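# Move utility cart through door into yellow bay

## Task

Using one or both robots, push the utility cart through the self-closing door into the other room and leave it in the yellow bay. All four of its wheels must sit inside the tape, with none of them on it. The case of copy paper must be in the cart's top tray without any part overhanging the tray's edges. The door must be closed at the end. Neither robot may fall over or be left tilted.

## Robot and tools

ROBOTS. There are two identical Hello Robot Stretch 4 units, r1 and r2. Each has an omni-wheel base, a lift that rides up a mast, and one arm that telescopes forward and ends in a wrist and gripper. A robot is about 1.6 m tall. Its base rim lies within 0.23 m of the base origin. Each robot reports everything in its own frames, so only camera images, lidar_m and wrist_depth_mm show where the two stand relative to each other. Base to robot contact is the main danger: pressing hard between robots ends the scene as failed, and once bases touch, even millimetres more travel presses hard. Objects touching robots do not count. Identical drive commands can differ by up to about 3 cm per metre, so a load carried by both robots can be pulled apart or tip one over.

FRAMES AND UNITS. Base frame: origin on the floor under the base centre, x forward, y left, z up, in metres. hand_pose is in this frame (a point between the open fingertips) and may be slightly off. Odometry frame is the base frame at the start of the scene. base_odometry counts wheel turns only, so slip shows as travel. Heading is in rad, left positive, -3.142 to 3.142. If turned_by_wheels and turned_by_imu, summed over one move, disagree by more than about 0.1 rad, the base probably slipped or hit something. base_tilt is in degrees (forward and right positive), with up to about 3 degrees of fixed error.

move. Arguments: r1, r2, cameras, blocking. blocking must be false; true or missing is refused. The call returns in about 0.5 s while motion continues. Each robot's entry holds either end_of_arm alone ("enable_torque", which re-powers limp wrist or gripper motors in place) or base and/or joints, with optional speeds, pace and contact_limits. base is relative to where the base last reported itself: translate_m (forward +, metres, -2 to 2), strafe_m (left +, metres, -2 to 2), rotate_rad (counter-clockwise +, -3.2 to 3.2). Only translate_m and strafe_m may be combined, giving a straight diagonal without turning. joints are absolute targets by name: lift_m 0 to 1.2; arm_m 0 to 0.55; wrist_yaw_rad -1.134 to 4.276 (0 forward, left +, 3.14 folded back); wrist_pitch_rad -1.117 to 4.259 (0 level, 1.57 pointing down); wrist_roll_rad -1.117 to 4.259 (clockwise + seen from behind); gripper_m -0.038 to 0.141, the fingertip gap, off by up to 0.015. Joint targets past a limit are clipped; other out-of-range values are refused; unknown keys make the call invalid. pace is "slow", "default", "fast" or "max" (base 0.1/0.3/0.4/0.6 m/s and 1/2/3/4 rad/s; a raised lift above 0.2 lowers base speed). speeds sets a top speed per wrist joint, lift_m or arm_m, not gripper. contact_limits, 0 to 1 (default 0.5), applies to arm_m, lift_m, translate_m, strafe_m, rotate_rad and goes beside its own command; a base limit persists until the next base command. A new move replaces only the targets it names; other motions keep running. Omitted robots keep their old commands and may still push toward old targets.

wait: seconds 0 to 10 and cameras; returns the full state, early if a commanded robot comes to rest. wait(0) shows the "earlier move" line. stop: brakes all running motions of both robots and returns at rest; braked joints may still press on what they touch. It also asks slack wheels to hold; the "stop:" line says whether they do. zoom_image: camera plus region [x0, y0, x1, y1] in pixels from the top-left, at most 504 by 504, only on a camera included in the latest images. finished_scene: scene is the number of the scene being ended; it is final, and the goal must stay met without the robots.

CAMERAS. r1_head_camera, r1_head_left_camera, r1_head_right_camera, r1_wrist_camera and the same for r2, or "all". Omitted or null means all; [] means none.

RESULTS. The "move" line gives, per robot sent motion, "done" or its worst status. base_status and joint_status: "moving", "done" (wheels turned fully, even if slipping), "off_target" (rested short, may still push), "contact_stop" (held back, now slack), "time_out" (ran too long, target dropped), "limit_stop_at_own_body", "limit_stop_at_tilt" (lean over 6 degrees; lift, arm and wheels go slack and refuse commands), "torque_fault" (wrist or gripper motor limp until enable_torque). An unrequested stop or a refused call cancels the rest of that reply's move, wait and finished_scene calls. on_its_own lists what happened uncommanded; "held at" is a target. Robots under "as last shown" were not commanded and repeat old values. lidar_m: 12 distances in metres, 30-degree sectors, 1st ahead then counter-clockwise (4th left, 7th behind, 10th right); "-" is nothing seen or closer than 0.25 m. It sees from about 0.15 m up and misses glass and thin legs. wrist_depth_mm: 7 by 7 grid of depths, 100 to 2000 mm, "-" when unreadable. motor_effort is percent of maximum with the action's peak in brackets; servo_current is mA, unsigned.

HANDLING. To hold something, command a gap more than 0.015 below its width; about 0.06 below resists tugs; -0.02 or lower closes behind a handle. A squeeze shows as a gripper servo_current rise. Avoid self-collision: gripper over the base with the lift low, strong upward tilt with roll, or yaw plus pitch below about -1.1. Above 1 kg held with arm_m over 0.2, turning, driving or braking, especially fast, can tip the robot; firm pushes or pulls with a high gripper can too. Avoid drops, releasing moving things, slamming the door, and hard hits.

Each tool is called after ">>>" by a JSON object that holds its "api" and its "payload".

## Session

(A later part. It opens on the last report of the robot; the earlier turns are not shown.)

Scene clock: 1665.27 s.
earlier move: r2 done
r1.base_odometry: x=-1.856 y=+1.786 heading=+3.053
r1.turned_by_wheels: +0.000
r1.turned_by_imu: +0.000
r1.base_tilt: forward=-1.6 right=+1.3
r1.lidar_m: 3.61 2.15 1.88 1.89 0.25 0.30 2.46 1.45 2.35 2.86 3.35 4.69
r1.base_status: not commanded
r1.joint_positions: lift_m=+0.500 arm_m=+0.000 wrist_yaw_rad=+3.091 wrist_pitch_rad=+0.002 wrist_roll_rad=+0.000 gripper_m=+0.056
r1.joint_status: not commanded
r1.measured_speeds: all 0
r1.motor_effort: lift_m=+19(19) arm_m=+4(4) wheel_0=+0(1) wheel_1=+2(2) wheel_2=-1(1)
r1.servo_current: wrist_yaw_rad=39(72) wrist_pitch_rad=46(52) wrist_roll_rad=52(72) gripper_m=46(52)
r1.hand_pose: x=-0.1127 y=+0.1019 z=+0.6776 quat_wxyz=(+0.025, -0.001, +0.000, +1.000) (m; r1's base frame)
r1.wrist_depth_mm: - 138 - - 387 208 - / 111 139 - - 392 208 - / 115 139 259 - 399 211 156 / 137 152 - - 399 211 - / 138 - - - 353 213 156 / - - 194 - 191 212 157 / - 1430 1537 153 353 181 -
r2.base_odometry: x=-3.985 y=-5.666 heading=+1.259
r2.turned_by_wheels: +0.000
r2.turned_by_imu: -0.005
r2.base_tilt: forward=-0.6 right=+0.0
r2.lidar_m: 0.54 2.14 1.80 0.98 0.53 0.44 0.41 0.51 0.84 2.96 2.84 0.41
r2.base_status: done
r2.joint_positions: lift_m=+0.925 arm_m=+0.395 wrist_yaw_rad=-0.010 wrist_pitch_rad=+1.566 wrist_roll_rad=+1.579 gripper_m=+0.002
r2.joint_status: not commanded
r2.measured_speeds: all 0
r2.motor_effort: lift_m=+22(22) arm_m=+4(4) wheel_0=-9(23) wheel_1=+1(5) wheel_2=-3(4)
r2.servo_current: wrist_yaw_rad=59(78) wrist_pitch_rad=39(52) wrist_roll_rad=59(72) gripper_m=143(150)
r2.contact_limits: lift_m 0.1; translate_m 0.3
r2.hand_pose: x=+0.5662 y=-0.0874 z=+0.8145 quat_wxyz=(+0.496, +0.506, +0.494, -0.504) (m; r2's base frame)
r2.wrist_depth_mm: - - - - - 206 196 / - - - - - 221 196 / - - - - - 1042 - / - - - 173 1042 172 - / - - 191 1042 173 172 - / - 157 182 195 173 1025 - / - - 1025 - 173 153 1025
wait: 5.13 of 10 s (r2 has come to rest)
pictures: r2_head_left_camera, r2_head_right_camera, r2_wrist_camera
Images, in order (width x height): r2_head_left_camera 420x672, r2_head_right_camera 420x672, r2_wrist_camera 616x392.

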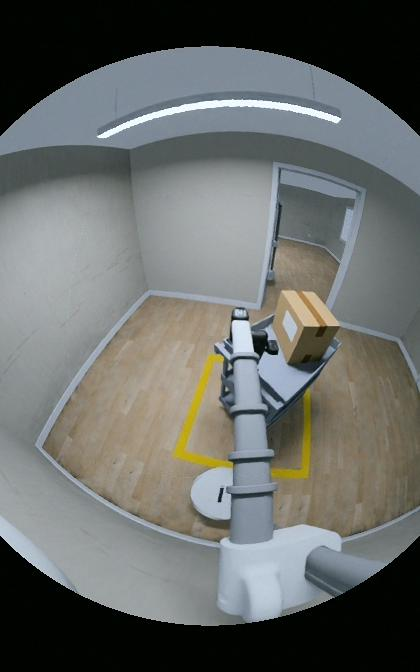

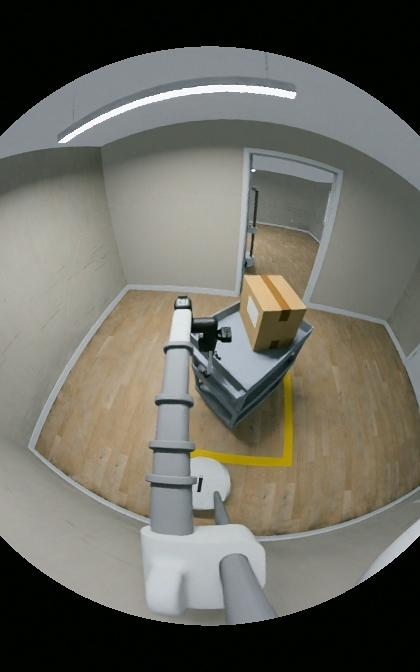

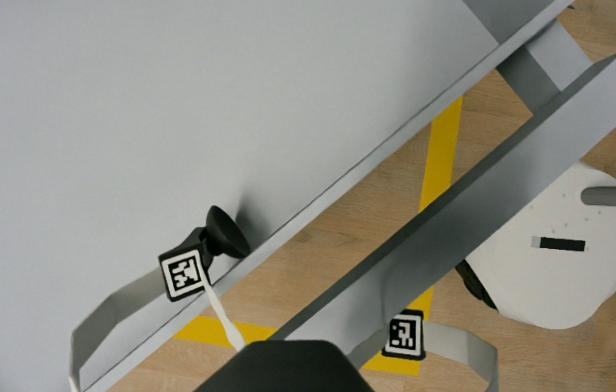

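>>> {"api": "move", "payload": {"blocking": false, "r2": {"base":{"translate_m":-0.1,"strafe_m":0.15},"pace":"slow","contact_limits":{"translate_m":0.3}}, "cameras": []}}

>>> {"api": "wait", "payload": {"seconds": 6, "cameras": ["r2_head_camera","r2_wrist_camera","r2_head_left_camera","r2_head_right_camera"]}}

Scene clock: 1678.70 s.
move: r2 moving
r1: as last shown
r1.lidar_m: 3.63 2.15 1.89 1.89 0.25 0.33 2.47 1.43 2.35 2.84 3.37 4.68
r1.servo_current: wrist_yaw_rad=46(65) wrist_pitch_rad=39(46) wrist_roll_rad=33(59) gripper_m=39(46)
r1.wrist_depth_mm: - 138 - - 384 207 - / 111 139 - - 389 209 - / 115 139 259 - 399 211 155 / 137 152 - - 399 211 - / 138 - - - 353 213 156 / - - 193 - 191 213 156 / - 1464 1537 154 353 182 -
r2.base_odometry: x=-3.997 y=-5.669 heading=+1.258
r2.turned_by_wheels: -0.001
r2.turned_by_imu: -0.001
r2.base_tilt: forward=-0.7 right=+0.1
r2.lidar_m: 0.57 2.13 1.79 0.99 0.53 0.43 0.42 0.48 0.82 2.97 2.84 0.42
r2.base_status: translate_m moving; strafe_m moving
r2.joint_positions: lift_m=+0.925 arm_m=+0.395 wrist_yaw_rad=-0.010 wrist_pitch_rad=+1.566 wrist_roll_rad=+1.579 gripper_m=+0.002
r2.joint_status: not commanded
r2.measured_speeds: translate_m=-0.027 strafe_m=+0.041 rotate_rad=+0.004 lift_m=+0.000 arm_m=+0.000 wrist_yaw_rad=+0.000 wrist_pitch_rad=+0.000 wrist_roll_rad=+0.000
r2.motor_effort: lift_m=+22(22) arm_m=+4(4) wheel_0=-18(19) wheel_1=-1(3) wheel_2=-1(3)
r2.servo_current: wrist_yaw_rad=65(78) wrist_pitch_rad=46(46) wrist_roll_rad=65(65) gripper_m=143(143)
r2.contact_limits: lift_m 0.1; translate_m 0.3
r2.hand_pose: x=+0.5662 y=-0.0874 z=+0.8145 quat_wxyz=(+0.496, +0.506, +0.494, -0.504) (m; r2's base frame)
r2.wrist_depth_mm: - - - - - 216 196 / - - - - - 227 197 / - - - - - 1025 172 / - - - 174 1025 172 - / - - 191 1025 174 172 - / - 158 182 187 174 1025 - / - 176 1025 - 176 1025 1025
pictures: none
No camera images: "cameras" was empty.

Scene clock: 1681.37 s.
earlier move: r2 done
r1.base_odometry: x=-1.856 y=+1.786 heading=+3.053
r1.turned_by_wheels: +0.000
r1.turned_by_imu: +0.000
r1.base_tilt: forward=-1.6 right=+1.3
r1.lidar_m: 3.61 2.16 1.91 1.88 0.25 0.32 - 1.44 2.35 2.84 3.38 4.66
r1.base_status: not commanded
r1.joint_positions: lift_m=+0.500 arm_m=+0.000 wrist_yaw_rad=+3.091 wrist_pitch_rad=+0.002 wrist_roll_rad=+0.000 gripper_m=+0.056
r1.joint_status: not commanded
r1.measured_speeds: all 0
r1.motor_effort: lift_m=+19(19) arm_m=+4(4) wheel_0=-1(1) wheel_1=+2(2) wheel_2=-1(1)
r1.servo_current: wrist_yaw_rad=52(65) wrist_pitch_rad=39(52) wrist_roll_rad=52(65) gripper_m=39(52)
r1.hand_pose: x=-0.1127 y=+0.1019 z=+0.6776 quat_wxyz=(+0.025, -0.001, +0.000, +1.000) (m; r1's base frame)
r1.wrist_depth_mm: - 138 - - 387 207 - / 111 138 - - 392 210 - / 115 139 259 - 397 211 156 / 137 152 - - 402 211 - / 138 - - - 351 212 156 / - - 194 - 190 213 157 / - 1464 1499 153 353 182 -
r2.base_odometry: x=-4.158 y=-5.715 heading=+1.259
r2.turned_by_wheels: +0.001
r2.turned_by_imu: +0.000
r2.base_tilt: forward=-0.7 right=+0.1
r2.lidar_m: 0.56 2.00 1.66 0.71 0.40 0.31 0.31 0.37 0.61 3.08 2.97 0.45
r2.base_status: done
r2.joint_positions: lift_m=+0.925 arm_m=+0.395 wrist_yaw_rad=-0.010 wrist_pitch_rad=+1.567 wrist_roll_rad=+1.579 gripper_m=+0.002
r2.joint_status: not commanded
r2.measured_speeds: all 0
r2.motor_effort: lift_m=+22(22) arm_m=+4(4) wheel_0=-6(19) wheel_1=+2(4) wheel_2=+1(4)
r2.servo_current: wrist_yaw_rad=59(85) wrist_pitch_rad=46(46) wrist_roll_rad=59(78) gripper_m=143(150)
r2.contact_limits: lift_m 0.1; translate_m 0.3
r2.hand_pose: x=+0.5660 y=-0.0874 z=+0.8145 quat_wxyz=(+0.496, +0.506, +0.494, -0.504) (m; r2's base frame)
r2.wrist_depth_mm: - - - - - 198 171 / - - - - 1025 173 1025 / - - - - 1042 172 1025 / - - - - 173 172 - / - - 196 1042 173 - - / - 159 173 178 173 1025 - / - - 173 - 177 1025 1025
wait: 2.67 of 6 s (r2 has come to rest)
pictures: r2_head_camera, r2_head_left_camera, r2_head_right_camera, r2_wrist_camera
Images, in order (width x height): r2_head_camera 420x560, r2_head_left_camera 420x672, r2_head_right_camera 420x672, r2_wrist_camera 616x392.

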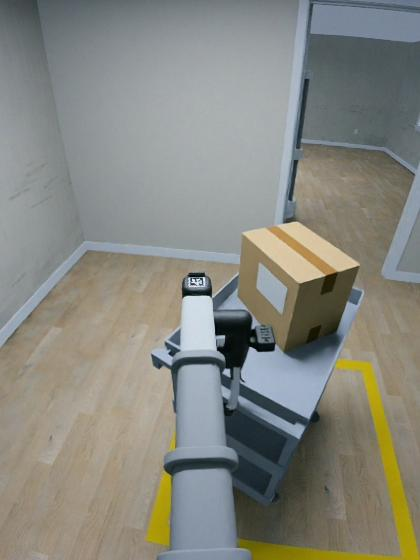

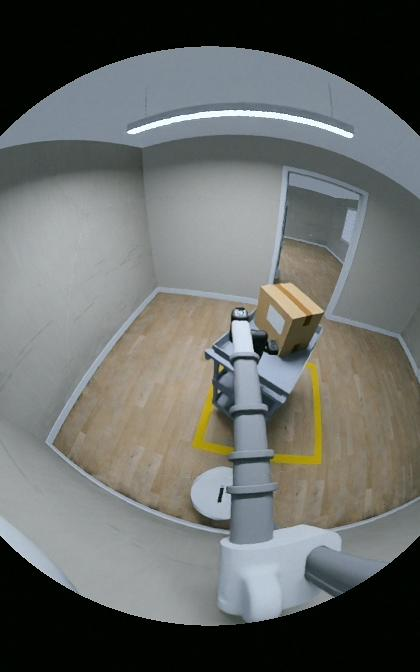

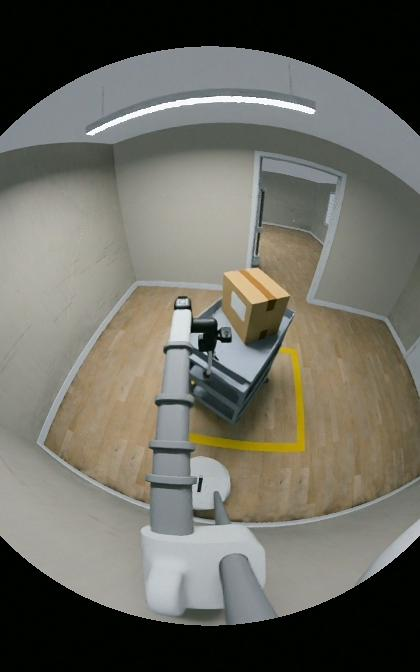

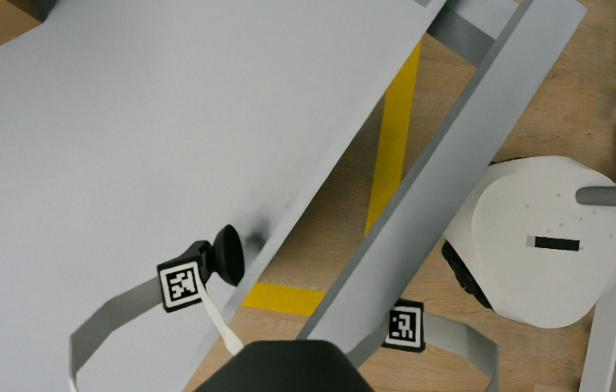

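>>> {"api": "move", "payload": {"blocking": false, "r2": {"joints":{"gripper_m":0.12}}, "cameras": []}}

>>> {"api": "wait", "payload": {"seconds": 4, "cameras": ["r2_head_camera","r2_wrist_camera"]}}

Scene clock: 1699.00 s.
move: r2 moving
r1: as last shown
r1.lidar_m: 3.64 2.15 1.86 1.89 0.25 0.32 - 1.45 2.35 2.85 3.35 4.70
r1.motor_effort: lift_m=+19(19) arm_m=+4(4) wheel_0=+0(1) wheel_1=+2(2) wheel_2=+0(1)
r1.servo_current: wrist_yaw_rad=52(65) wrist_pitch_rad=39(46) wrist_roll_rad=52(65) gripper_m=39(46)
r1.wrist_depth_mm: - 138 - - 389 208 - / 111 139 - - 394 209 - / 115 139 260 - 397 211 156 / 137 152 - - 402 211 - / 138 - - - 353 211 156 / - - 194 - 191 212 156 / - 1430 1537 153 355 182 -
r2.base_odometry: x=-4.158 y=-5.715 heading=+1.259
r2.turned_by_wheels: +0.000
r2.turned_by_imu: +0.001
r2.base_tilt: forward=-0.6 right=+0.0
r2.lidar_m: 0.51 0.58 1.66 0.72 0.36 0.29 0.31 0.36 0.59 3.08 3.00 0.54
r2.base_status: not commanded
r2.joint_positions: lift_m=+0.925 arm_m=+0.395 wrist_yaw_rad=-0.001 wrist_pitch_rad=+1.566 wrist_roll_rad=+1.572 gripper_m=+0.020
r2.joint_status: gripper_m moving
r2.measured_speeds: translate_m=+0.000 strafe_m=+0.000 rotate_rad=+0.000 lift_m=+0.002 arm_m=+0.000 wrist_yaw_rad=+0.000 wrist_pitch_rad=+0.000 wrist_roll_rad=+0.000
r2.motor_effort: lift_m=+20(22) arm_m=+4(4) wheel_0=-2(2) wheel_1=+2(2) wheel_2=+0(1)
r2.servo_current: wrist_yaw_rad=46(52) wrist_pitch_rad=33(46) wrist_roll_rad=33(52) gripper_m=46(137)
r2.contact_limits: lift_m 0.1; translate_m 0.3
r2.hand_pose: x=+0.5671 y=-0.0874 z=+0.8147 quat_wxyz=(+0.501, +0.502, +0.498, -0.499) (m; r2's base frame)
r2.wrist_depth_mm: - - - 214 176 1025 1008 / - - - 224 176 1008 1025 / - - 179 496 177 1008 1008 / - - 193 504 1025 1025 - / - - 206 559 1008 1042 - / - 166 186 179 179 917 - / - 138 - - 1060 1042 1025
pictures: none
No camera images: "cameras" was empty.

Scene clock: 1700.53 s.
earlier move: r2 done
r1.base_odometry: x=-1.856 y=+1.786 heading=+3.053
r1.turned_by_wheels: +0.000
r1.turned_by_imu: +0.000
r1.base_tilt: forward=-1.6 right=+1.3
r1.lidar_m: 3.67 2.18 1.87 1.89 0.25 0.30 - 1.46 2.32 2.83 3.35 4.70
r1.base_status: not commanded
r1.joint_positions: lift_m=+0.500 arm_m=+0.000 wrist_yaw_rad=+3.091 wrist_pitch_rad=+0.002 wrist_roll_rad=+0.000 gripper_m=+0.056
r1.joint_status: not commanded
r1.measured_speeds: all 0
r1.motor_effort: lift_m=+19(19) arm_m=+3(4) wheel_0=+0(1) wheel_1=+2(2) wheel_2=-1(1)
r1.servo_current: wrist_yaw_rad=46(65) wrist_pitch_rad=46(46) wrist_roll_rad=59(65) gripper_m=39(46)
r1.hand_pose: x=-0.1127 y=+0.1019 z=+0.6776 quat_wxyz=(+0.025, -0.001, +0.000, +1.000) (m; r1's base frame)
r1.wrist_depth_mm: - 138 - - 389 207 - / 111 138 - - 394 209 - / 115 139 259 - 399 210 156 / 137 152 - - 399 212 - / 138 - - - 351 213 157 / - - 193 - 191 212 156 / - 1464 1537 153 353 182 -
r2.base_odometry: x=-4.158 y=-5.715 heading=+1.259
r2.turned_by_wheels: +0.000
r2.turned_by_imu: +0.000
r2.base_tilt: forward=-0.6 right=+0.0
r2.lidar_m: 0.53 0.59 1.64 0.74 0.41 0.30 0.31 0.36 0.60 3.07 3.01 0.53
r2.base_status: not commanded
r2.joint_positions: lift_m=+0.925 arm_m=+0.395 wrist_yaw_rad=-0.001 wrist_pitch_rad=+1.566 wrist_roll_rad=+1.572 gripper_m=+0.120
r2.joint_status: all done
r2.measured_speeds: all 0
r2.motor_effort: lift_m=+17(22) arm_m=+4(4) wheel_0=-1(2) wheel_1=+2(2) wheel_2=+1(1)
r2.servo_current: wrist_yaw_rad=33(59) wrist_pitch_rad=46(46) wrist_roll_rad=52(65) gripper_m=52(137)
r2.contact_limits: lift_m 0.1; translate_m 0.3
r2.hand_pose: x=+0.5671 y=-0.0874 z=+0.8149 quat_wxyz=(+0.501, +0.502, +0.498, -0.499) (m; r2's base frame)
r2.wrist_depth_mm: - - - 220 175 1025 1025 / - - - 392 175 1008 1008 / - - 206 196 176 1025 1008 / - - 181 176 1025 1025 - / - - 194 492 1025 - - / - 187 195 177 186 - - / - - - - 1042 1025 1025
wait: 1.53 of 4 s (r2 has come to rest)
pictures: r2_head_camera, r2_wrist_camera
Images, in order (width x height): r2_head_camera 420x560, r2_wrist_camera 616x392.

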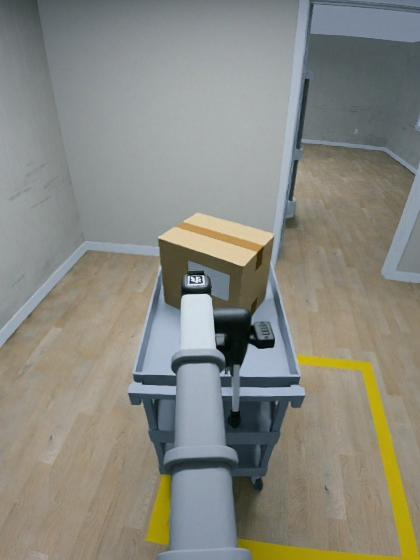

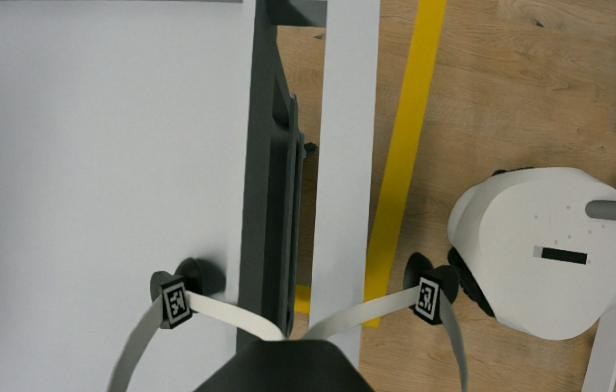

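>>> {"api": "move", "payload": {"blocking": false, "r2": {"joints":{"gripper_m":0.0}}, "cameras": []}}

>>> {"api": "wait", "payload": {"seconds": 3, "cameras": []}}

>>> {"api": "move", "payload": {"blocking": false, "r2": {"base":{"translate_m":-0.05,"strafe_m":-0.45},"pace":"slow"}, "cameras": []}}

>>> {"api": "wait", "payload": {"seconds": 7, "cameras": ["r2_head_camera","r2_wrist_camera"]}}

Scene clock: 1722.17 s.
move: r2 moving
r1: as last shown
r1.lidar_m: 3.65 2.17 1.87 1.89 0.25 0.32 - 1.46 2.36 2.82 3.38 4.69
r1.motor_effort: lift_m=+19(19) arm_m=+4(4) wheel_0=+0(1) wheel_1=+2(2) wheel_2=+0(1)
r1.servo_current: wrist_yaw_rad=59(59) wrist_pitch_rad=46(46) wrist_roll_rad=59(59) gripper_m=46(46)
r1.wrist_depth_mm: - 138 - - 387 208 - / 111 139 - - 389 208 - / 115 139 262 - 394 211 156 / 137 152 - - 402 212 - / 138 - - - 353 212 156 / - - 193 - 191 212 157 / - 1464 1499 153 353 182 -
r2.base_odometry: x=-4.158 y=-5.715 heading=+1.259
r2.turned_by_wheels: +0.000
r2.turned_by_imu: +0.000
r2.base_tilt: forward=-0.6 right=+0.1
r2.lidar_m: 0.55 0.56 1.67 0.72 0.38 0.31 0.29 0.36 0.64 3.07 2.99 0.56
r2.base_status: not commanded
r2.joint_positions: lift_m=+0.925 arm_m=+0.395 wrist_yaw_rad=-0.001 wrist_pitch_rad=+1.566 wrist_roll_rad=+1.572 gripper_m=+0.106
r2.joint_status: gripper_m moving
r2.measured_speeds: all 0
r2.motor_effort: lift_m=+17(17) arm_m=+4(4) wheel_0=-1(2) wheel_1=+2(2) wheel_2=+0(1)
r2.servo_current: wrist_yaw_rad=46(52) wrist_pitch_rad=39(46) wrist_roll_rad=39(52) gripper_m=98(111)
r2.contact_limits: lift_m 0.1; translate_m 0.3
r2.hand_pose: x=+0.5671 y=-0.0874 z=+0.8149 quat_wxyz=(+0.501, +0.502, +0.498, -0.499) (m; r2's base frame)
r2.wrist_depth_mm: - - - 219 175 1008 1008 / - - - 389 175 1025 1008 / - - 204 256 176 1008 1008 / - - 182 177 1025 1042 - / - - 194 500 1025 - - / - - 193 177 190 - - / - - - - 1025 1042 1025
pictures: none
No camera images: "cameras" was empty.

Scene clock: 1723.67 s.
earlier move: r2 done
r1.base_odometry: x=-1.856 y=+1.786 heading=+3.053
r1.turned_by_wheels: +0.000
r1.turned_by_imu: +0.000
r1.base_tilt: forward=-1.6 right=+1.3
r1.lidar_m: 3.64 2.18 1.89 1.90 0.25 0.30 - 1.46 2.36 2.86 3.34 4.71
r1.base_status: not commanded
r1.joint_positions: lift_m=+0.500 arm_m=+0.000 wrist_yaw_rad=+3.091 wrist_pitch_rad=+0.002 wrist_roll_rad=+0.000 gripper_m=+0.056
r1.joint_status: not commanded
r1.measured_speeds: all 0
r1.motor_effort: lift_m=+19(19) arm_m=+4(4) wheel_0=+0(1) wheel_1=+2(2) wheel_2=-1(1)
r1.servo_current: wrist_yaw_rad=39(65) wrist_pitch_rad=46(52) wrist_roll_rad=52(65) gripper_m=39(52)
r1.hand_pose: x=-0.1127 y=+0.1019 z=+0.6776 quat_wxyz=(+0.025, -0.001, +0.000, +1.000) (m; r1's base frame)
r1.wrist_depth_mm: - 138 - - 387 207 - / 111 138 - - 389 208 - / 115 139 259 - 399 211 156 / 137 152 - - 399 211 - / 138 - - - 353 212 156 / - - 193 - 191 213 156 / - 1430 1499 153 351 182 -
r2.base_odometry: x=-4.158 y=-5.715 heading=+1.259
r2.turned_by_wheels: +0.000
r2.turned_by_imu: +0.000
r2.base_tilt: forward=-0.6 right=+0.1
r2.lidar_m: 0.50 0.59 1.66 0.72 0.37 0.32 0.30 0.37 0.56 3.07 2.98 0.56
r2.base_status: not commanded
r2.joint_positions: lift_m=+0.925 arm_m=+0.395 wrist_yaw_rad=-0.001 wrist_pitch_rad=+1.566 wrist_roll_rad=+1.572 gripper_m=+0.002
r2.joint_status: all done
r2.measured_speeds: all 0
r2.motor_effort: lift_m=+21(21) arm_m=+4(4) wheel_0=-2(2) wheel_1=+2(2) wheel_2=+1(1)
r2.servo_current: wrist_yaw_rad=52(65) wrist_pitch_rad=46(52) wrist_roll_rad=52(52) gripper_m=163(338)
r2.contact_limits: lift_m 0.1; translate_m 0.3
r2.hand_pose: x=+0.5673 y=-0.0874 z=+0.8145 quat_wxyz=(+0.501, +0.502, +0.498, -0.499) (m; r2's base frame)
r2.wrist_depth_mm: - - - 208 170 1025 991 / - - - 492 170 1025 1025 / - - 172 492 1025 1025 1025 / - - - 539 1025 1025 - / - - 206 172 1042 1025 - / - 162 182 173 178 866 - / - 137 - - 1008 1025 1025
wait: 1.50 of 3 s (r2 has come to rest)
pictures: none
No camera images: "cameras" was empty.

Scene clock: 1724.17 s.
move: r2 moving
r1: as last shown
r1.lidar_m: 3.64 2.14 1.86 1.88 0.25 0.31 - 1.45 2.39 2.83 3.38 4.70
r1.motor_effort: lift_m=+19(19) arm_m=+4(4) wheel_0=-1(1) wheel_1=+2(2) wheel_2=+0(1)
r1.servo_current: wrist_yaw_rad=20(65) wrist_pitch_rad=39(46) wrist_roll_rad=59(65) gripper_m=46(46)
r1.wrist_depth_mm: - 138 - - 384 207 - / 111 139 - - 394 209 - / 115 139 260 - 399 210 156 / 137 152 - - 399 211 - / 138 - - - 353 213 156 / - - 193 - 191 213 157 / - 1430 1537 153 355 182 -
r2.base_odometry: x=-4.146 y=-5.720 heading=+1.260
r2.turned_by_wheels: +0.001
r2.turned_by_imu: +0.001
r2.base_tilt: forward=-0.6 right=+0.1
r2.lidar_m: 0.54 0.58 1.70 0.73 0.38 0.31 0.31 0.37 0.60 3.08 2.95 0.55
r2.base_status: translate_m moving; strafe_m moving
r2.joint_positions: lift_m=+0.925 arm_m=+0.395 wrist_yaw_rad=-0.001 wrist_pitch_rad=+1.566 wrist_roll_rad=+1.572 gripper_m=+0.002
r2.joint_status: not commanded
r2.measured_speeds: translate_m=-0.006 strafe_m=-0.052 rotate_rad=-0.001 lift_m=+0.000 arm_m=+0.000 wrist_yaw_rad=+0.000 wrist_pitch_rad=+0.000 wrist_roll_rad=+0.000
r2.motor_effort: lift_m=+21(21) arm_m=+4(4) wheel_0=+8(11) wheel_1=-9(9) wheel_2=+12(12)
r2.servo_current: wrist_yaw_rad=46(52) wrist_pitch_rad=39(46) wrist_roll_rad=46(52) gripper_m=163(169)
r2.contact_limits: lift_m 0.1
r2.hand_pose: x=+0.5673 y=-0.0874 z=+0.8145 quat_wxyz=(+0.501, +0.502, +0.498, -0.499) (m; r2's base frame)
r2.wrist_depth_mm: - - - 211 170 1008 1008 / - - - 492 170 1008 991 / - - 173 492 1025 1025 1025 / - - - 554 1025 1008 - / - - 208 173 1025 1025 - / - 161 181 173 176 878 - / - 136 - - 1042 1025 1008
pictures: none
No camera images: "cameras" was empty.

Scene clock: 1729.40 s.
earlier move: r2 done
r1.base_odometry: x=-1.856 y=+1.786 heading=+3.053
r1.turned_by_wheels: +0.000
r1.turned_by_imu: +0.000
r1.base_tilt: forward=-1.6 right=+1.3
r1.lidar_m: 3.62 2.15 1.88 1.90 0.25 0.30 - 1.47 2.33 2.86 3.36 4.69
r1.base_status: not commanded
r1.joint_positions: lift_m=+0.500 arm_m=+0.000 wrist_yaw_rad=+3.091 wrist_pitch_rad=+0.002 wrist_roll_rad=+0.000 gripper_m=+0.056
r1.joint_status: not commanded
r1.measured_speeds: all 0
r1.motor_effort: lift_m=+19(19) arm_m=+4(4) wheel_0=+0(1) wheel_1=+2(2) wheel_2=-1(1)
r1.servo_current: wrist_yaw_rad=39(65) wrist_pitch_rad=46(52) wrist_roll_rad=39(65) gripper_m=39(52)
r1.hand_pose: x=-0.1127 y=+0.1019 z=+0.6776 quat_wxyz=(+0.025, -0.001, +0.000, +1.000) (m; r1's base frame)
r1.wrist_depth_mm: - 138 - - 389 207 - / 111 139 - - 394 209 - / 115 139 259 - 399 211 156 / 137 152 - - 402 211 - / 138 - - - 353 213 156 / - - 193 - 191 212 157 / - 1430 1499 153 353 181 -
r2.base_odometry: x=-3.745 y=-5.900 heading=+1.261
r2.turned_by_wheels: +0.001
r2.turned_by_imu: +0.005
r2.base_tilt: forward=-0.7 right=+0.1
r2.lidar_m: 0.42 0.43 2.08 0.82 0.45 0.36 0.35 0.41 0.71 2.63 2.90 0.64
r2.base_status: done
r2.joint_positions: lift_m=+0.925 arm_m=+0.395 wrist_yaw_rad=+0.007 wrist_pitch_rad=+1.566 wrist_roll_rad=+1.563 gripper_m=+0.002
r2.joint_status: not commanded
r2.measured_speeds: all 0
r2.motor_effort: lift_m=+21(22) arm_m=+4(4) wheel_0=+10(15) wheel_1=-2(9) wheel_2=+10(15)
r2.servo_current: wrist_yaw_rad=46(65) wrist_pitch_rad=39(52) wrist_roll_rad=46(65) gripper_m=150(169)
r2.contact_limits: lift_m 0.1
r2.hand_pose: x=+0.5680 y=-0.0874 z=+0.8145 quat_wxyz=(+0.505, +0.498, +0.502, -0.495) (m; r2's base frame)
r2.wrist_depth_mm: 183 198 172 1025 1025 1008 1008 / 200 198 173 1025 1042 1025 991 / 234 187 173 1025 1042 1008 1008 / - - 198 172 1025 1008 - / - - 198 173 209 - - / - - 186 174 176 152 - / - 152 174 - 173 1042 1025
wait: 5.23 of 7 s (r2 has come to rest)
pictures: r2_head_camera, r2_wrist_camera
Images, in order (width x height): r2_head_camera 420x560, r2_wrist_camera 616x392.

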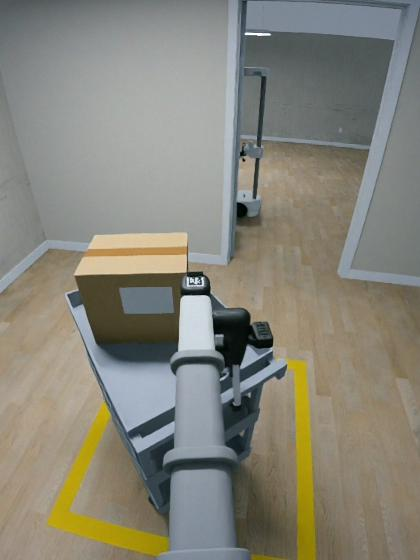

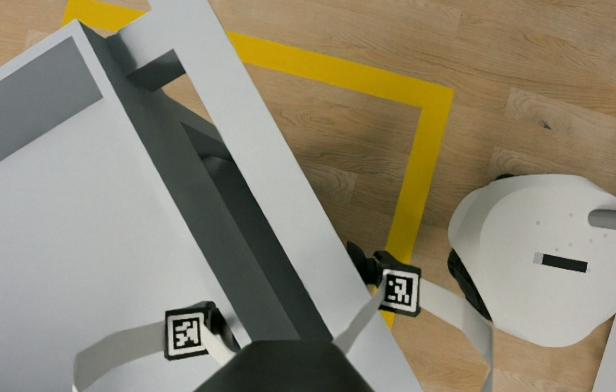

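>>> {"api": "move", "payload": {"blocking": false, "r2": {"base":{"translate_m":-0.08,"strafe_m":-0.13},"pace":"slow"}, "cameras": []}}

>>> {"api": "wait", "payload": {"seconds": 5, "cameras": ["r2_head_camera","r2_wrist_camera","r2_head_right_camera"]}}

Scene clock: 1736.20 s.
move: r2 moving
r1: as last shown
r1.base_tilt: forward=-1.6 right=+1.2
r1.lidar_m: 3.68 2.17 1.88 1.88 0.25 0.31 - 1.46 2.35 2.86 3.38 4.68
r1.servo_current: wrist_yaw_rad=59(65) wrist_pitch_rad=46(46) wrist_roll_rad=46(65) gripper_m=46(46)
r1.wrist_depth_mm: - 138 - - 387 206 - / 111 139 - - 394 208 - / 115 139 258 - 397 211 156 / 137 152 - - 402 211 - / 138 - - - 353 212 156 / - - 193 - 191 213 157 / - 1464 1537 153 353 182 -
r2.base_odometry: x=-3.737 y=-5.909 heading=+1.263
r2.turned_by_wheels: +0.002
r2.turned_by_imu: +0.003
r2.base_tilt: forward=-0.6 right=+0.0
r2.lidar_m: 0.42 0.41 2.14 0.82 0.44 0.37 0.35 0.39 0.69 2.61 2.92 0.61
r2.base_status: translate_m moving; strafe_m moving
r2.joint_positions: lift_m=+0.925 arm_m=+0.395 wrist_yaw_rad=+0.008 wrist_pitch_rad=+1.566 wrist_roll_rad=+1.563 gripper_m=+0.002
r2.joint_status: not commanded
r2.measured_speeds: translate_m=-0.025 strafe_m=-0.042 rotate_rad=-0.004 lift_m=+0.000 arm_m=+0.000 wrist_yaw_rad=+0.001 wrist_pitch_rad=+0.000 wrist_roll_rad=+0.000
r2.motor_effort: lift_m=+21(21) arm_m=+4(4) wheel_0=+14(18) wheel_1=-3(6) wheel_2=+16(17)
r2.servo_current: wrist_yaw_rad=52(65) wrist_pitch_rad=39(52) wrist_roll_rad=59(65) gripper_m=150(156)
r2.contact_limits: lift_m 0.1
r2.hand_pose: x=+0.5681 y=-0.0874 z=+0.8145 quat_wxyz=(+0.505, +0.497, +0.503, -0.495) (m; r2's base frame)
r2.wrist_depth_mm: 1060 198 172 1025 1008 991 991 / 200 199 173 1025 1025 1008 991 / 235 190 174 1025 1025 1025 1008 / - - 202 173 1025 1025 - / - - 194 174 1025 - - / - - 185 174 178 151 - / - 152 176 - 173 1025 1025
pictures: none
No camera images: "cameras" was empty.

Scene clock: 1738.50 s.
earlier move: r2 done
r1.base_odometry: x=-1.856 y=+1.786 heading=+3.053
r1.turned_by_wheels: +0.000
r1.turned_by_imu: +0.000
r1.base_tilt: forward=-1.6 right=+1.3
r1.lidar_m: 3.60 2.17 1.87 1.89 0.25 0.32 2.79 1.46 2.34 2.84 3.39 4.67
r1.base_status: not commanded
r1.joint_positions: lift_m=+0.500 arm_m=+0.000 wrist_yaw_rad=+3.091 wrist_pitch_rad=+0.002 wrist_roll_rad=+0.000 gripper_m=+0.056
r1.joint_status: not commanded
r1.measured_speeds: all 0
r1.motor_effort: lift_m=+19(19) arm_m=+4(4) wheel_0=+0(1) wheel_1=+1(2) wheel_2=-1(1)
r1.servo_current: wrist_yaw_rad=52(72) wrist_pitch_rad=46(52) wrist_roll_rad=39(65) gripper_m=39(52)
r1.hand_pose: x=-0.1127 y=+0.1019 z=+0.6776 quat_wxyz=(+0.025, -0.001, +0.000, +1.000) (m; r1's base frame)
r1.wrist_depth_mm: - 138 - - 387 207 - / 111 138 - - 392 208 - / 115 139 259 - 397 211 156 / 137 152 - - 402 211 - / 138 - - - 353 213 156 / - - 194 - 191 213 157 / - 1430 1537 154 355 182 -
r2.base_odometry: x=-3.646 y=-6.015 heading=+1.262
r2.turned_by_wheels: -0.001
r2.turned_by_imu: +0.000
r2.base_tilt: forward=-0.6 right=+0.1
r2.lidar_m: 0.44 0.45 2.24 0.72 0.35 0.31 0.30 0.37 0.59 2.49 2.79 0.63
r2.base_status: done
r2.joint_positions: lift_m=+0.925 arm_m=+0.395 wrist_yaw_rad=+0.008 wrist_pitch_rad=+1.566 wrist_roll_rad=+1.563 gripper_m=+0.002
r2.joint_status: not commanded
r2.measured_speeds: all 0
r2.motor_effort: lift_m=+21(22) arm_m=+4(4) wheel_0=+7(19) wheel_1=-2(6) wheel_2=+8(17)
r2.servo_current: wrist_yaw_rad=59(72) wrist_pitch_rad=46(52) wrist_roll_rad=59(72) gripper_m=150(163)
r2.contact_limits: lift_m 0.1
r2.hand_pose: x=+0.5681 y=-0.0874 z=+0.8145 quat_wxyz=(+0.505, +0.497, +0.503, -0.495) (m; r2's base frame)
r2.wrist_depth_mm: 1025 198 172 1025 1008 1008 1008 / 200 198 172 1025 1025 1008 1008 / 235 193 173 173 1025 1025 1008 / - - 197 173 1025 991 - / - - 197 172 208 - - / - - 186 173 177 153 - / - 152 176 - 174 1025 1042
wait: 2.30 of 5 s (r2 has come to rest)
pictures: r2_head_camera, r2_head_right_camera, r2_wrist_camera
Images, in order (width x height): r2_head_camera 420x560, r2_head_right_camera 420x672, r2_wrist_camera 616x392.

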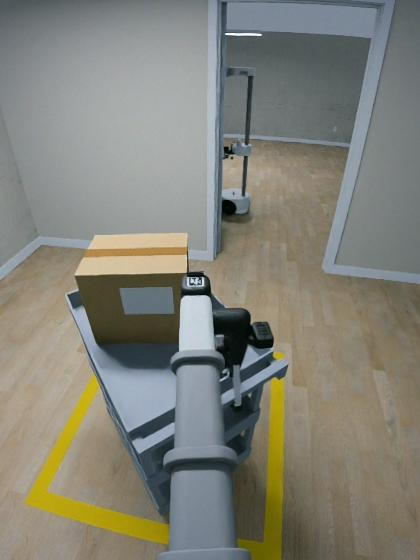

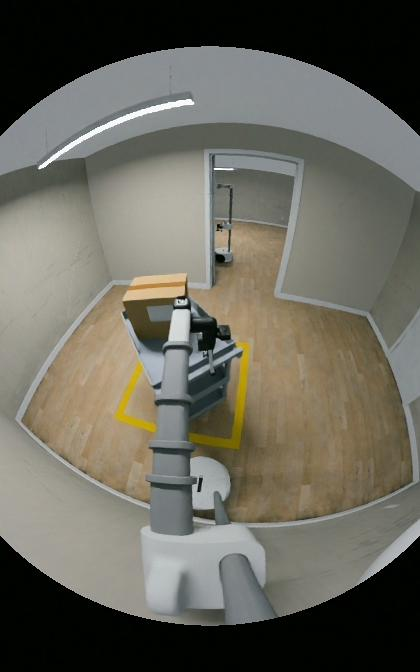

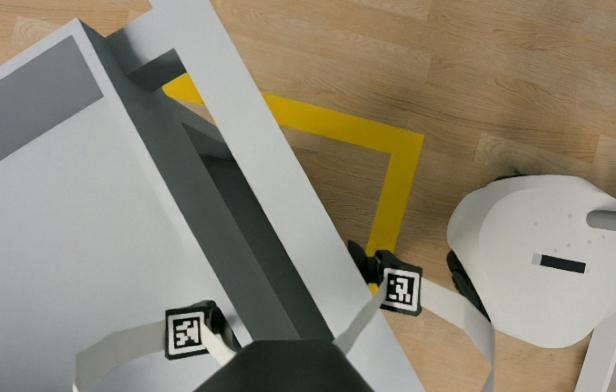

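>>> {"api": "zoom_image", "payload": {"camera": "r2_head_camera", "region": [20, 350, 300, 560]}}

>>> {"api": "zoom_image", "payload": {"camera": "r2_head_right_camera", "region": [90, 260, 280, 460]}}

Scaled by 1.800 from the camera's 420x560 image, which has a finer 1200x1600 frame.

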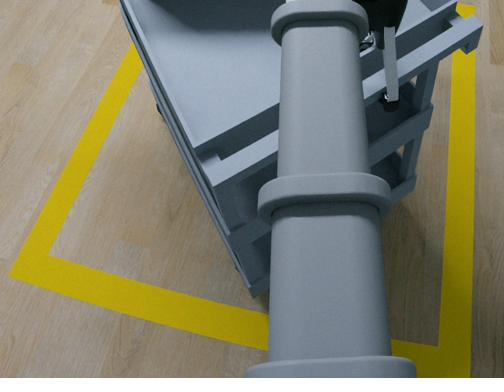

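Scaled by 2.520 from the camera's 420x672 image, which has a finer 600x960 frame.

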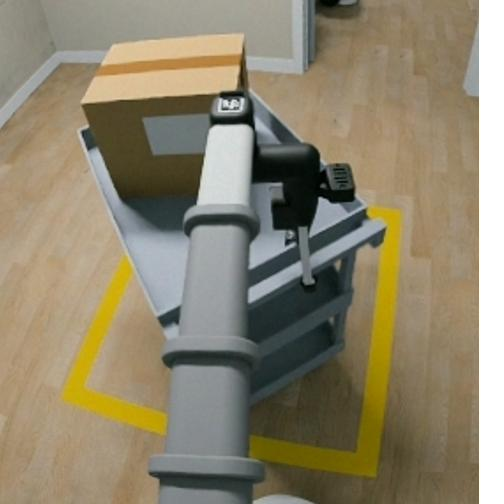

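>>> {"api": "move", "payload": {"blocking": false, "r2": {"base":{"translate_m":0.08,"strafe_m":0.04},"pace":"slow"}, "cameras": []}}

>>> {"api": "wait", "payload": {"seconds": 5, "cameras": []}}

>>> {"api": "move", "payload": {"blocking": false, "r2": {"joints":{"gripper_m":0.12}}, "cameras": []}}

>>> {"api": "wait", "payload": {"seconds": 3, "cameras": []}}

>>> {"api": "move", "payload": {"blocking": false, "r2": {"joints":{"lift_m":1.13},"pace":"slow"}, "cameras": []}}

>>> {"api": "wait", "payload": {"seconds": 4, "cameras": ["r2_head_camera","r2_wrist_camera"]}}

Scene clock: 1756.13 s.
move: r2 moving
r1: as last shown
r1.lidar_m: 3.63 2.18 1.88 1.90 0.25 0.31 2.89 1.44 2.35 2.86 3.40 4.69
r1.motor_effort: lift_m=+19(19) arm_m=+3(4) wheel_0=-1(1) wheel_1=+2(2) wheel_2=+0(1)
r1.servo_current: wrist_yaw_rad=52(65) wrist_pitch_rad=39(46) wrist_roll_rad=46(65) gripper_m=46(46)
r1.wrist_depth_mm: - 138 - - 389 207 - / 111 139 - - 394 209 - / 115 139 259 - 397 211 156 / 137 152 - - 402 211 - / 138 - - - 351 213 156 / - - 194 - 190 213 157 / - 1430 1499 154 353 182 -
r2.base_odometry: x=-3.648 y=-6.002 heading=+1.262
r2.turned_by_wheels: +0.000
r2.turned_by_imu: +0.001
r2.base_tilt: forward=-0.6 right=+0.0
r2.lidar_m: 0.43 0.41 2.24 0.72 0.37 0.31 0.31 0.37 0.63 2.49 2.84 0.57
r2.base_status: translate_m moving; strafe_m moving
r2.joint_positions: lift_m=+0.925 arm_m=+0.395 wrist_yaw_rad=+0.008 wrist_pitch_rad=+1.568 wrist_roll_rad=+1.563 gripper_m=+0.002
r2.joint_status: not commanded
r2.measured_speeds: translate_m=+0.048 strafe_m=+0.023 rotate_rad=+0.003 lift_m=+0.000 arm_m=+0.000 wrist_yaw_rad=+0.000 wrist_pitch_rad=+0.012 wrist_roll_rad=+0.000
r2.motor_effort: lift_m=+21(21) arm_m=+4(4) wheel_0=+5(7) wheel_1=+9(10) wheel_2=-10(12)
r2.servo_current: wrist_yaw_rad=46(59) wrist_pitch_rad=46(52) wrist_roll_rad=46(65) gripper_m=150(156)
r2.contact_limits: lift_m 0.1
r2.hand_pose: x=+0.5675 y=-0.0874 z=+0.8145 quat_wxyz=(+0.505, +0.497, +0.503, -0.495) (m; r2's base frame)
r2.wrist_depth_mm: 176 194 170 1025 1025 1025 1008 / 198 195 170 1008 1025 1025 1025 / - 182 214 171 1025 1025 1025 / - - 204 171 1025 1025 - / - - 195 171 1025 - - / - - 184 172 175 - - / - 152 165 - 172 1042 1025
pictures: none
No camera images: "cameras" was empty.

Scene clock: 1757.83 s.
earlier move: r2 done
r1.base_odometry: x=-1.856 y=+1.786 heading=+3.053
r1.turned_by_wheels: +0.000
r1.turned_by_imu: +0.000
r1.base_tilt: forward=-1.5 right=+1.3
r1.lidar_m: 3.68 2.19 1.88 1.89 0.25 0.31 2.54 1.45 2.38 2.85 3.38 4.68
r1.base_status: not commanded
r1.joint_positions: lift_m=+0.500 arm_m=+0.000 wrist_yaw_rad=+3.091 wrist_pitch_rad=+0.002 wrist_roll_rad=+0.000 gripper_m=+0.056
r1.joint_status: not commanded
r1.measured_speeds: all 0
r1.motor_effort: lift_m=+19(19) arm_m=+3(4) wheel_0=+0(1) wheel_1=+2(2) wheel_2=-1(1)
r1.servo_current: wrist_yaw_rad=59(65) wrist_pitch_rad=39(52) wrist_roll_rad=46(65) gripper_m=46(52)
r1.hand_pose: x=-0.1127 y=+0.1019 z=+0.6776 quat_wxyz=(+0.025, -0.001, +0.000, +1.000) (m; r1's base frame)
r1.wrist_depth_mm: - 138 - - 387 208 - / 111 139 - - 394 209 - / 115 139 259 - 397 210 156 / 137 151 - - 402 211 - / 138 - - - 353 212 156 / - - 193 - 191 212 157 / - 1430 1537 153 353 182 -
r2.base_odometry: x=-3.660 y=-5.927 heading=+1.263
r2.turned_by_wheels: +0.001
r2.turned_by_imu: +0.001
r2.base_tilt: forward=-0.6 right=+0.0
r2.lidar_m: 0.49 0.49 2.19 0.87 0.46 0.37 0.38 0.41 0.72 2.54 2.84 0.58
r2.base_status: done
r2.joint_positions: lift_m=+0.925 arm_m=+0.395 wrist_yaw_rad=+0.008 wrist_pitch_rad=+1.566 wrist_roll_rad=+1.563 gripper_m=+0.002
r2.joint_status: not commanded
r2.measured_speeds: translate_m=+0.000 strafe_m=+0.000 rotate_rad=+0.000 lift_m=+0.000 arm_m=+0.000 wrist_yaw_rad=+0.000 wrist_pitch_rad=+0.000 wrist_roll_rad=+0.007
r2.motor_effort: lift_m=+22(22) arm_m=+4(4) wheel_0=+8(10) wheel_1=+6(12) wheel_2=+2(12)
r2.servo_current: wrist_yaw_rad=59(72) wrist_pitch_rad=39(52) wrist_roll_rad=52(65) gripper_m=156(163)
r2.contact_limits: lift_m 0.1
r2.hand_pose: x=+0.5680 y=-0.0874 z=+0.8145 quat_wxyz=(+0.505, +0.497, +0.503, -0.495) (m; r2's base frame)
r2.wrist_depth_mm: 196 215 198 172 1025 1008 976 / 233 - 215 172 1025 1008 1025 / - - 198 173 1008 1008 1008 / - - 197 173 1025 1008 - / - - 201 173 1025 - - / - 168 184 174 177 156 - / - 138 - - 1025 1025 1042
wait: 1.70 of 5 s (r2 has come to rest)
pictures: none
No camera images: "cameras" was empty.

Scene clock: 1758.33 s.
move: r2 moving
r1: as last shown
r1.base_tilt: forward=-1.6 right=+1.3
r1.lidar_m: 3.65 2.18 1.89 1.90 0.25 0.29 2.50 1.45 2.34 2.84 3.38 4.70
r1.motor_effort: lift_m=+19(19) arm_m=+3(4) wheel_0=+0(1) wheel_1=+2(2) wheel_2=+0(1)
r1.servo_current: wrist_yaw_rad=52(59) wrist_pitch_rad=39(52) wrist_roll_rad=33(52) gripper_m=39(52)
r1.wrist_depth_mm: - 138 - - 387 207 - / 111 139 - - 394 209 - / 114 139 259 - 399 211 156 / 137 152 - - 402 212 - / 138 - - - 351 213 156 / - - 193 - 190 213 157 / - 1430 1576 153 353 181 -
r2.base_odometry: x=-3.660 y=-5.927 heading=+1.263
r2.turned_by_wheels: +0.000
r2.turned_by_imu: +0.000
r2.base_tilt: forward=-0.7 right=+0.1
r2.lidar_m: 0.51 0.52 2.21 0.83 0.47 0.37 0.38 0.44 0.74 2.54 2.85 0.57
r2.base_status: not commanded
r2.joint_positions: lift_m=+0.925 arm_m=+0.395 wrist_yaw_rad=+0.008 wrist_pitch_rad=+1.566 wrist_roll_rad=+1.564 gripper_m=+0.020
r2.joint_status: gripper_m moving
r2.measured_speeds: translate_m=+0.000 strafe_m=+0.000 rotate_rad=+0.000 lift_m=+0.002 arm_m=+0.000 wrist_yaw_rad=+0.000 wrist_pitch_rad=+0.000 wrist_roll_rad=+0.000
r2.motor_effort: lift_m=+21(22) arm_m=+4(4) wheel_0=+8(8) wheel_1=+5(6) wheel_2=+2(2)
r2.servo_current: wrist_yaw_rad=59(65) wrist_pitch_rad=39(46) wrist_roll_rad=59(65) gripper_m=78(143)
r2.contact_limits: lift_m 0.1
r2.hand_pose: x=+0.5680 y=-0.0874 z=+0.8146 quat_wxyz=(+0.505, +0.497, +0.502, -0.495) (m; r2's base frame)
r2.wrist_depth_mm: 199 219 202 177 1025 1008 991 / 236 - 206 176 1025 1025 1008 / - - 203 176 1008 1042 1008 / - - 206 176 1025 1025 - / - - 196 177 1025 1025 - / - 165 184 178 179 154 - / - 138 - - 1008 1025 1008
pictures: none
No camera images: "cameras" was empty.

Scene clock: 1759.87 s.
earlier move: r2 done
r1.base_odometry: x=-1.856 y=+1.786 heading=+3.053
r1.turned_by_wheels: +0.000
r1.turned_by_imu: +0.000
r1.base_tilt: forward=-1.5 right=+1.3
r1.lidar_m: 3.66 2.16 1.88 1.88 0.25 0.30 2.51 1.45 2.39 2.83 3.40 4.67
r1.base_status: not commanded
r1.joint_positions: lift_m=+0.500 arm_m=+0.000 wrist_yaw_rad=+3.091 wrist_pitch_rad=+0.002 wrist_roll_rad=+0.000 gripper_m=+0.056
r1.joint_status: not commanded
r1.measured_speeds: all 0
r1.motor_effort: lift_m=+19(19) arm_m=+4(4) wheel_0=+0(1) wheel_1=+2(2) wheel_2=+0(1)
r1.servo_current: wrist_yaw_rad=46(72) wrist_pitch_rad=46(52) wrist_roll_rad=33(65) gripper_m=39(52)
r1.hand_pose: x=-0.1127 y=+0.1019 z=+0.6776 quat_wxyz=(+0.025, -0.001, +0.000, +1.000) (m; r1's base frame)
r1.wrist_depth_mm: - 138 - - 387 207 - / 111 139 - - 392 208 - / 115 139 259 - 397 211 156 / 137 152 - - 402 211 - / 138 - - - 351 213 156 / - - 194 - 191 211 157 / - 1397 1499 154 353 182 -
r2.base_odometry: x=-3.660 y=-5.927 heading=+1.262
r2.turned_by_wheels: +0.000
r2.turned_by_imu: +0.000
r2.base_tilt: forward=-0.6 right=+0.1
r2.lidar_m: 0.48 0.50 2.19 0.84 0.47 0.37 0.36 0.42 0.76 2.54 2.88 0.58
r2.base_status: not commanded
r2.joint_positions: lift_m=+0.925 arm_m=+0.395 wrist_yaw_rad=+0.004 wrist_pitch_rad=+1.566 wrist_roll_rad=+1.568 gripper_m=+0.120
r2.joint_status: all done
r2.measured_speeds: all 0
r2.motor_effort: lift_m=+16(22) arm_m=+3(4) wheel_0=+4(8) wheel_1=+3(6) wheel_2=+2(2)
r2.servo_current: wrist_yaw_rad=46(65) wrist_pitch_rad=39(52) wrist_roll_rad=52(65) gripper_m=46(143)
r2.contact_limits: lift_m 0.1
r2.hand_pose: x=+0.5676 y=-0.0874 z=+0.8149 quat_wxyz=(+0.503, +0.500, +0.500, -0.497) (m; r2's base frame)
r2.wrist_depth_mm: 193 211 202 176 1025 1025 1025 / 229 - 229 177 1025 1025 1025 / - - 200 177 1025 1025 1025 / - - 205 177 1042 1042 - / - - 205 177 1025 - - / - 181 194 177 186 - - / - - - - 1042 1008 1042
wait: 1.53 of 3 s (r2 has come to rest)
pictures: none
No camera images: "cameras" was empty.

Scene clock: 1760.37 s.
move: r2 moving
r1: as last shown
r1.base_tilt: forward=-1.6 right=+1.3
r1.lidar_m: 3.65 2.14 1.89 1.90 0.25 0.30 2.52 1.46 2.35 2.85 3.39 4.68
r1.motor_effort: lift_m=+19(19) arm_m=+4(4) wheel_0=+0(1) wheel_1=+2(2) wheel_2=-1(1)
r1.servo_current: wrist_yaw_rad=39(65) wrist_pitch_rad=33(46) wrist_roll_rad=52(59) gripper_m=46(46)
r1.wrist_depth_mm: - 138 - - 389 207 - / 111 139 - - 392 209 - / 115 139 260 - 402 211 156 / 137 152 - - 402 211 - / 138 - - - 355 213 156 / - - 193 - 191 212 157 / - 1464 1537 154 351 182 -
r2.base_odometry: x=-3.660 y=-5.927 heading=+1.262
r2.turned_by_wheels: +0.000
r2.turned_by_imu: +0.000
r2.base_tilt: forward=-0.6 right=+0.1
r2.lidar_m: 0.48 0.50 2.20 0.86 0.47 0.38 0.37 0.45 0.74 2.54 2.85 0.60
r2.base_status: not commanded
r2.joint_positions: lift_m=+0.950 arm_m=+0.395 wrist_yaw_rad=+0.003 wrist_pitch_rad=+1.567 wrist_roll_rad=+1.568 gripper_m=+0.120
r2.joint_status: lift_m moving
r2.measured_speeds: translate_m=+0.000 strafe_m=+0.000 rotate_rad=+0.000 lift_m=+0.097 arm_m=+0.000 wrist_yaw_rad=+0.000 wrist_pitch_rad=+0.000 wrist_roll_rad=+0.000
r2.motor_effort: lift_m=+22(24) arm_m=+4(4) wheel_0=+5(5) wheel_1=+4(4) wheel_2=+2(2)
r2.servo_current: wrist_yaw_rad=46(59) wrist_pitch_rad=46(46) wrist_roll_rad=46(59) gripper_m=52(65)
r2.hand_pose: x=+0.5674 y=-0.0874 z=+0.8398 quat_wxyz=(+0.503, +0.500, +0.500, -0.497) (m; r2's base frame)
r2.wrist_depth_mm: 1060 217 224 1042 1060 1042 1025 / 240 257 241 198 1060 1042 1025 / - - 243 198 1078 1042 1042 / - - 215 199 1060 1060 - / - - 220 200 1042 - - / - 185 198 200 193 - - / - - - - 1060 1060 1078
pictures: none
No camera images: "cameras" was empty.

Scene clock: 1762.27 s.
earlier move: r2 done
r1.base_odometry: x=-1.856 y=+1.786 heading=+3.053
r1.turned_by_wheels: +0.000
r1.turned_by_imu: +0.000
r1.base_tilt: forward=-1.6 right=+1.3
r1.lidar_m: 3.65 2.18 1.90 1.89 0.25 0.30 2.55 1.45 2.37 2.85 3.38 4.71
r1.base_status: not commanded
r1.joint_positions: lift_m=+0.500 arm_m=+0.000 wrist_yaw_rad=+3.091 wrist_pitch_rad=+0.002 wrist_roll_rad=+0.000 gripper_m=+0.056
r1.joint_status: not commanded
r1.measured_speeds: all 0
r1.motor_effort: lift_m=+19(19) arm_m=+4(4) wheel_0=+0(1) wheel_1=+2(2) wheel_2=-1(1)
r1.servo_current: wrist_yaw_rad=52(65) wrist_pitch_rad=39(46) wrist_roll_rad=46(65) gripper_m=39(46)
r1.hand_pose: x=-0.1127 y=+0.1019 z=+0.6776 quat_wxyz=(+0.025, -0.001, +0.000, +1.000) (m; r1's base frame)
r1.wrist_depth_mm: - 138 - - 389 207 - / 111 139 - - 394 209 - / 114 139 260 - 397 211 156 / 137 152 - - 402 211 - / 138 - - - 351 213 156 / - - 193 - 191 212 157 / - 1430 1537 153 355 182 -
r2.base_odometry: x=-3.660 y=-5.927 heading=+1.262
r2.turned_by_wheels: +0.000
r2.turned_by_imu: +0.000
r2.base_tilt: forward=-0.7 right=+0.1
r2.lidar_m: 0.48 0.49 2.20 0.87 0.47 0.39 0.36 0.44 0.74 2.55 2.88 0.56
r2.base_status: not commanded
r2.joint_positions: lift_m=+1.130 arm_m=+0.395 wrist_yaw_rad=+0.003 wrist_pitch_rad=+1.567 wrist_roll_rad=+1.568 gripper_m=+0.120
r2.joint_status: all done
r2.measured_speeds: all 0
r2.motor_effort: lift_m=+21(25) arm_m=+4(4) wheel_0=+5(5) wheel_1=+3(4) wheel_2=+2(2)
r2.servo_current: wrist_yaw_rad=46(59) wrist_pitch_rad=39(46) wrist_roll_rad=52(59) gripper_m=46(65)
r2.hand_pose: x=+0.5673 y=-0.0874 z=+1.0195 quat_wxyz=(+0.503, +0.500, +0.500, -0.497) (m; r2's base frame)
r2.wrist_depth_mm: 1255 1229 1229 1229 1255 1229 1205 / 1229 1229 1229 1229 1229 1229 1205 / 1255 407 424 661 1229 1229 1229 / - - - 430 1205 - 1205 / 407 - - 382 1229 - - / 357 190 190 382 195 - 1229 / 382 - - - 1229 1229 1229
wait: 1.90 of 4 s (r2 has come to rest)
pictures: r2_head_camera, r2_wrist_camera
Images, in order (width x height): r2_head_camera 420x560, r2_wrist_camera 616x392.

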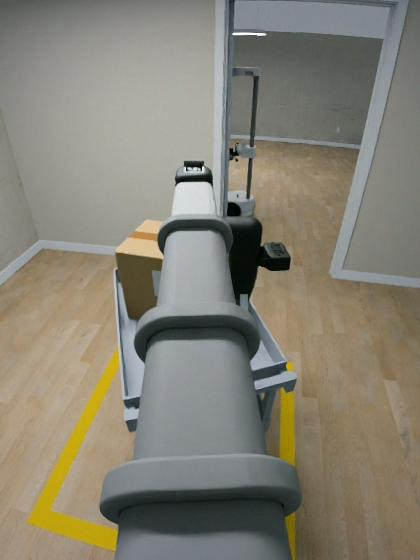

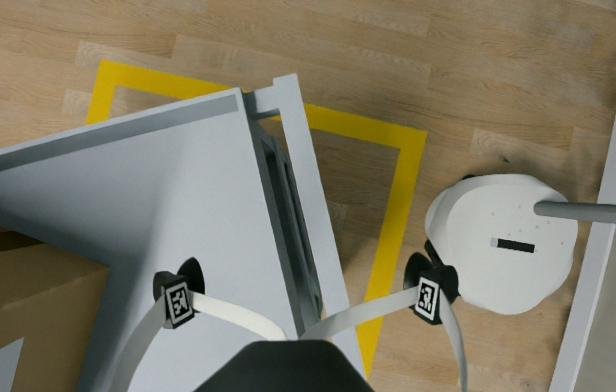

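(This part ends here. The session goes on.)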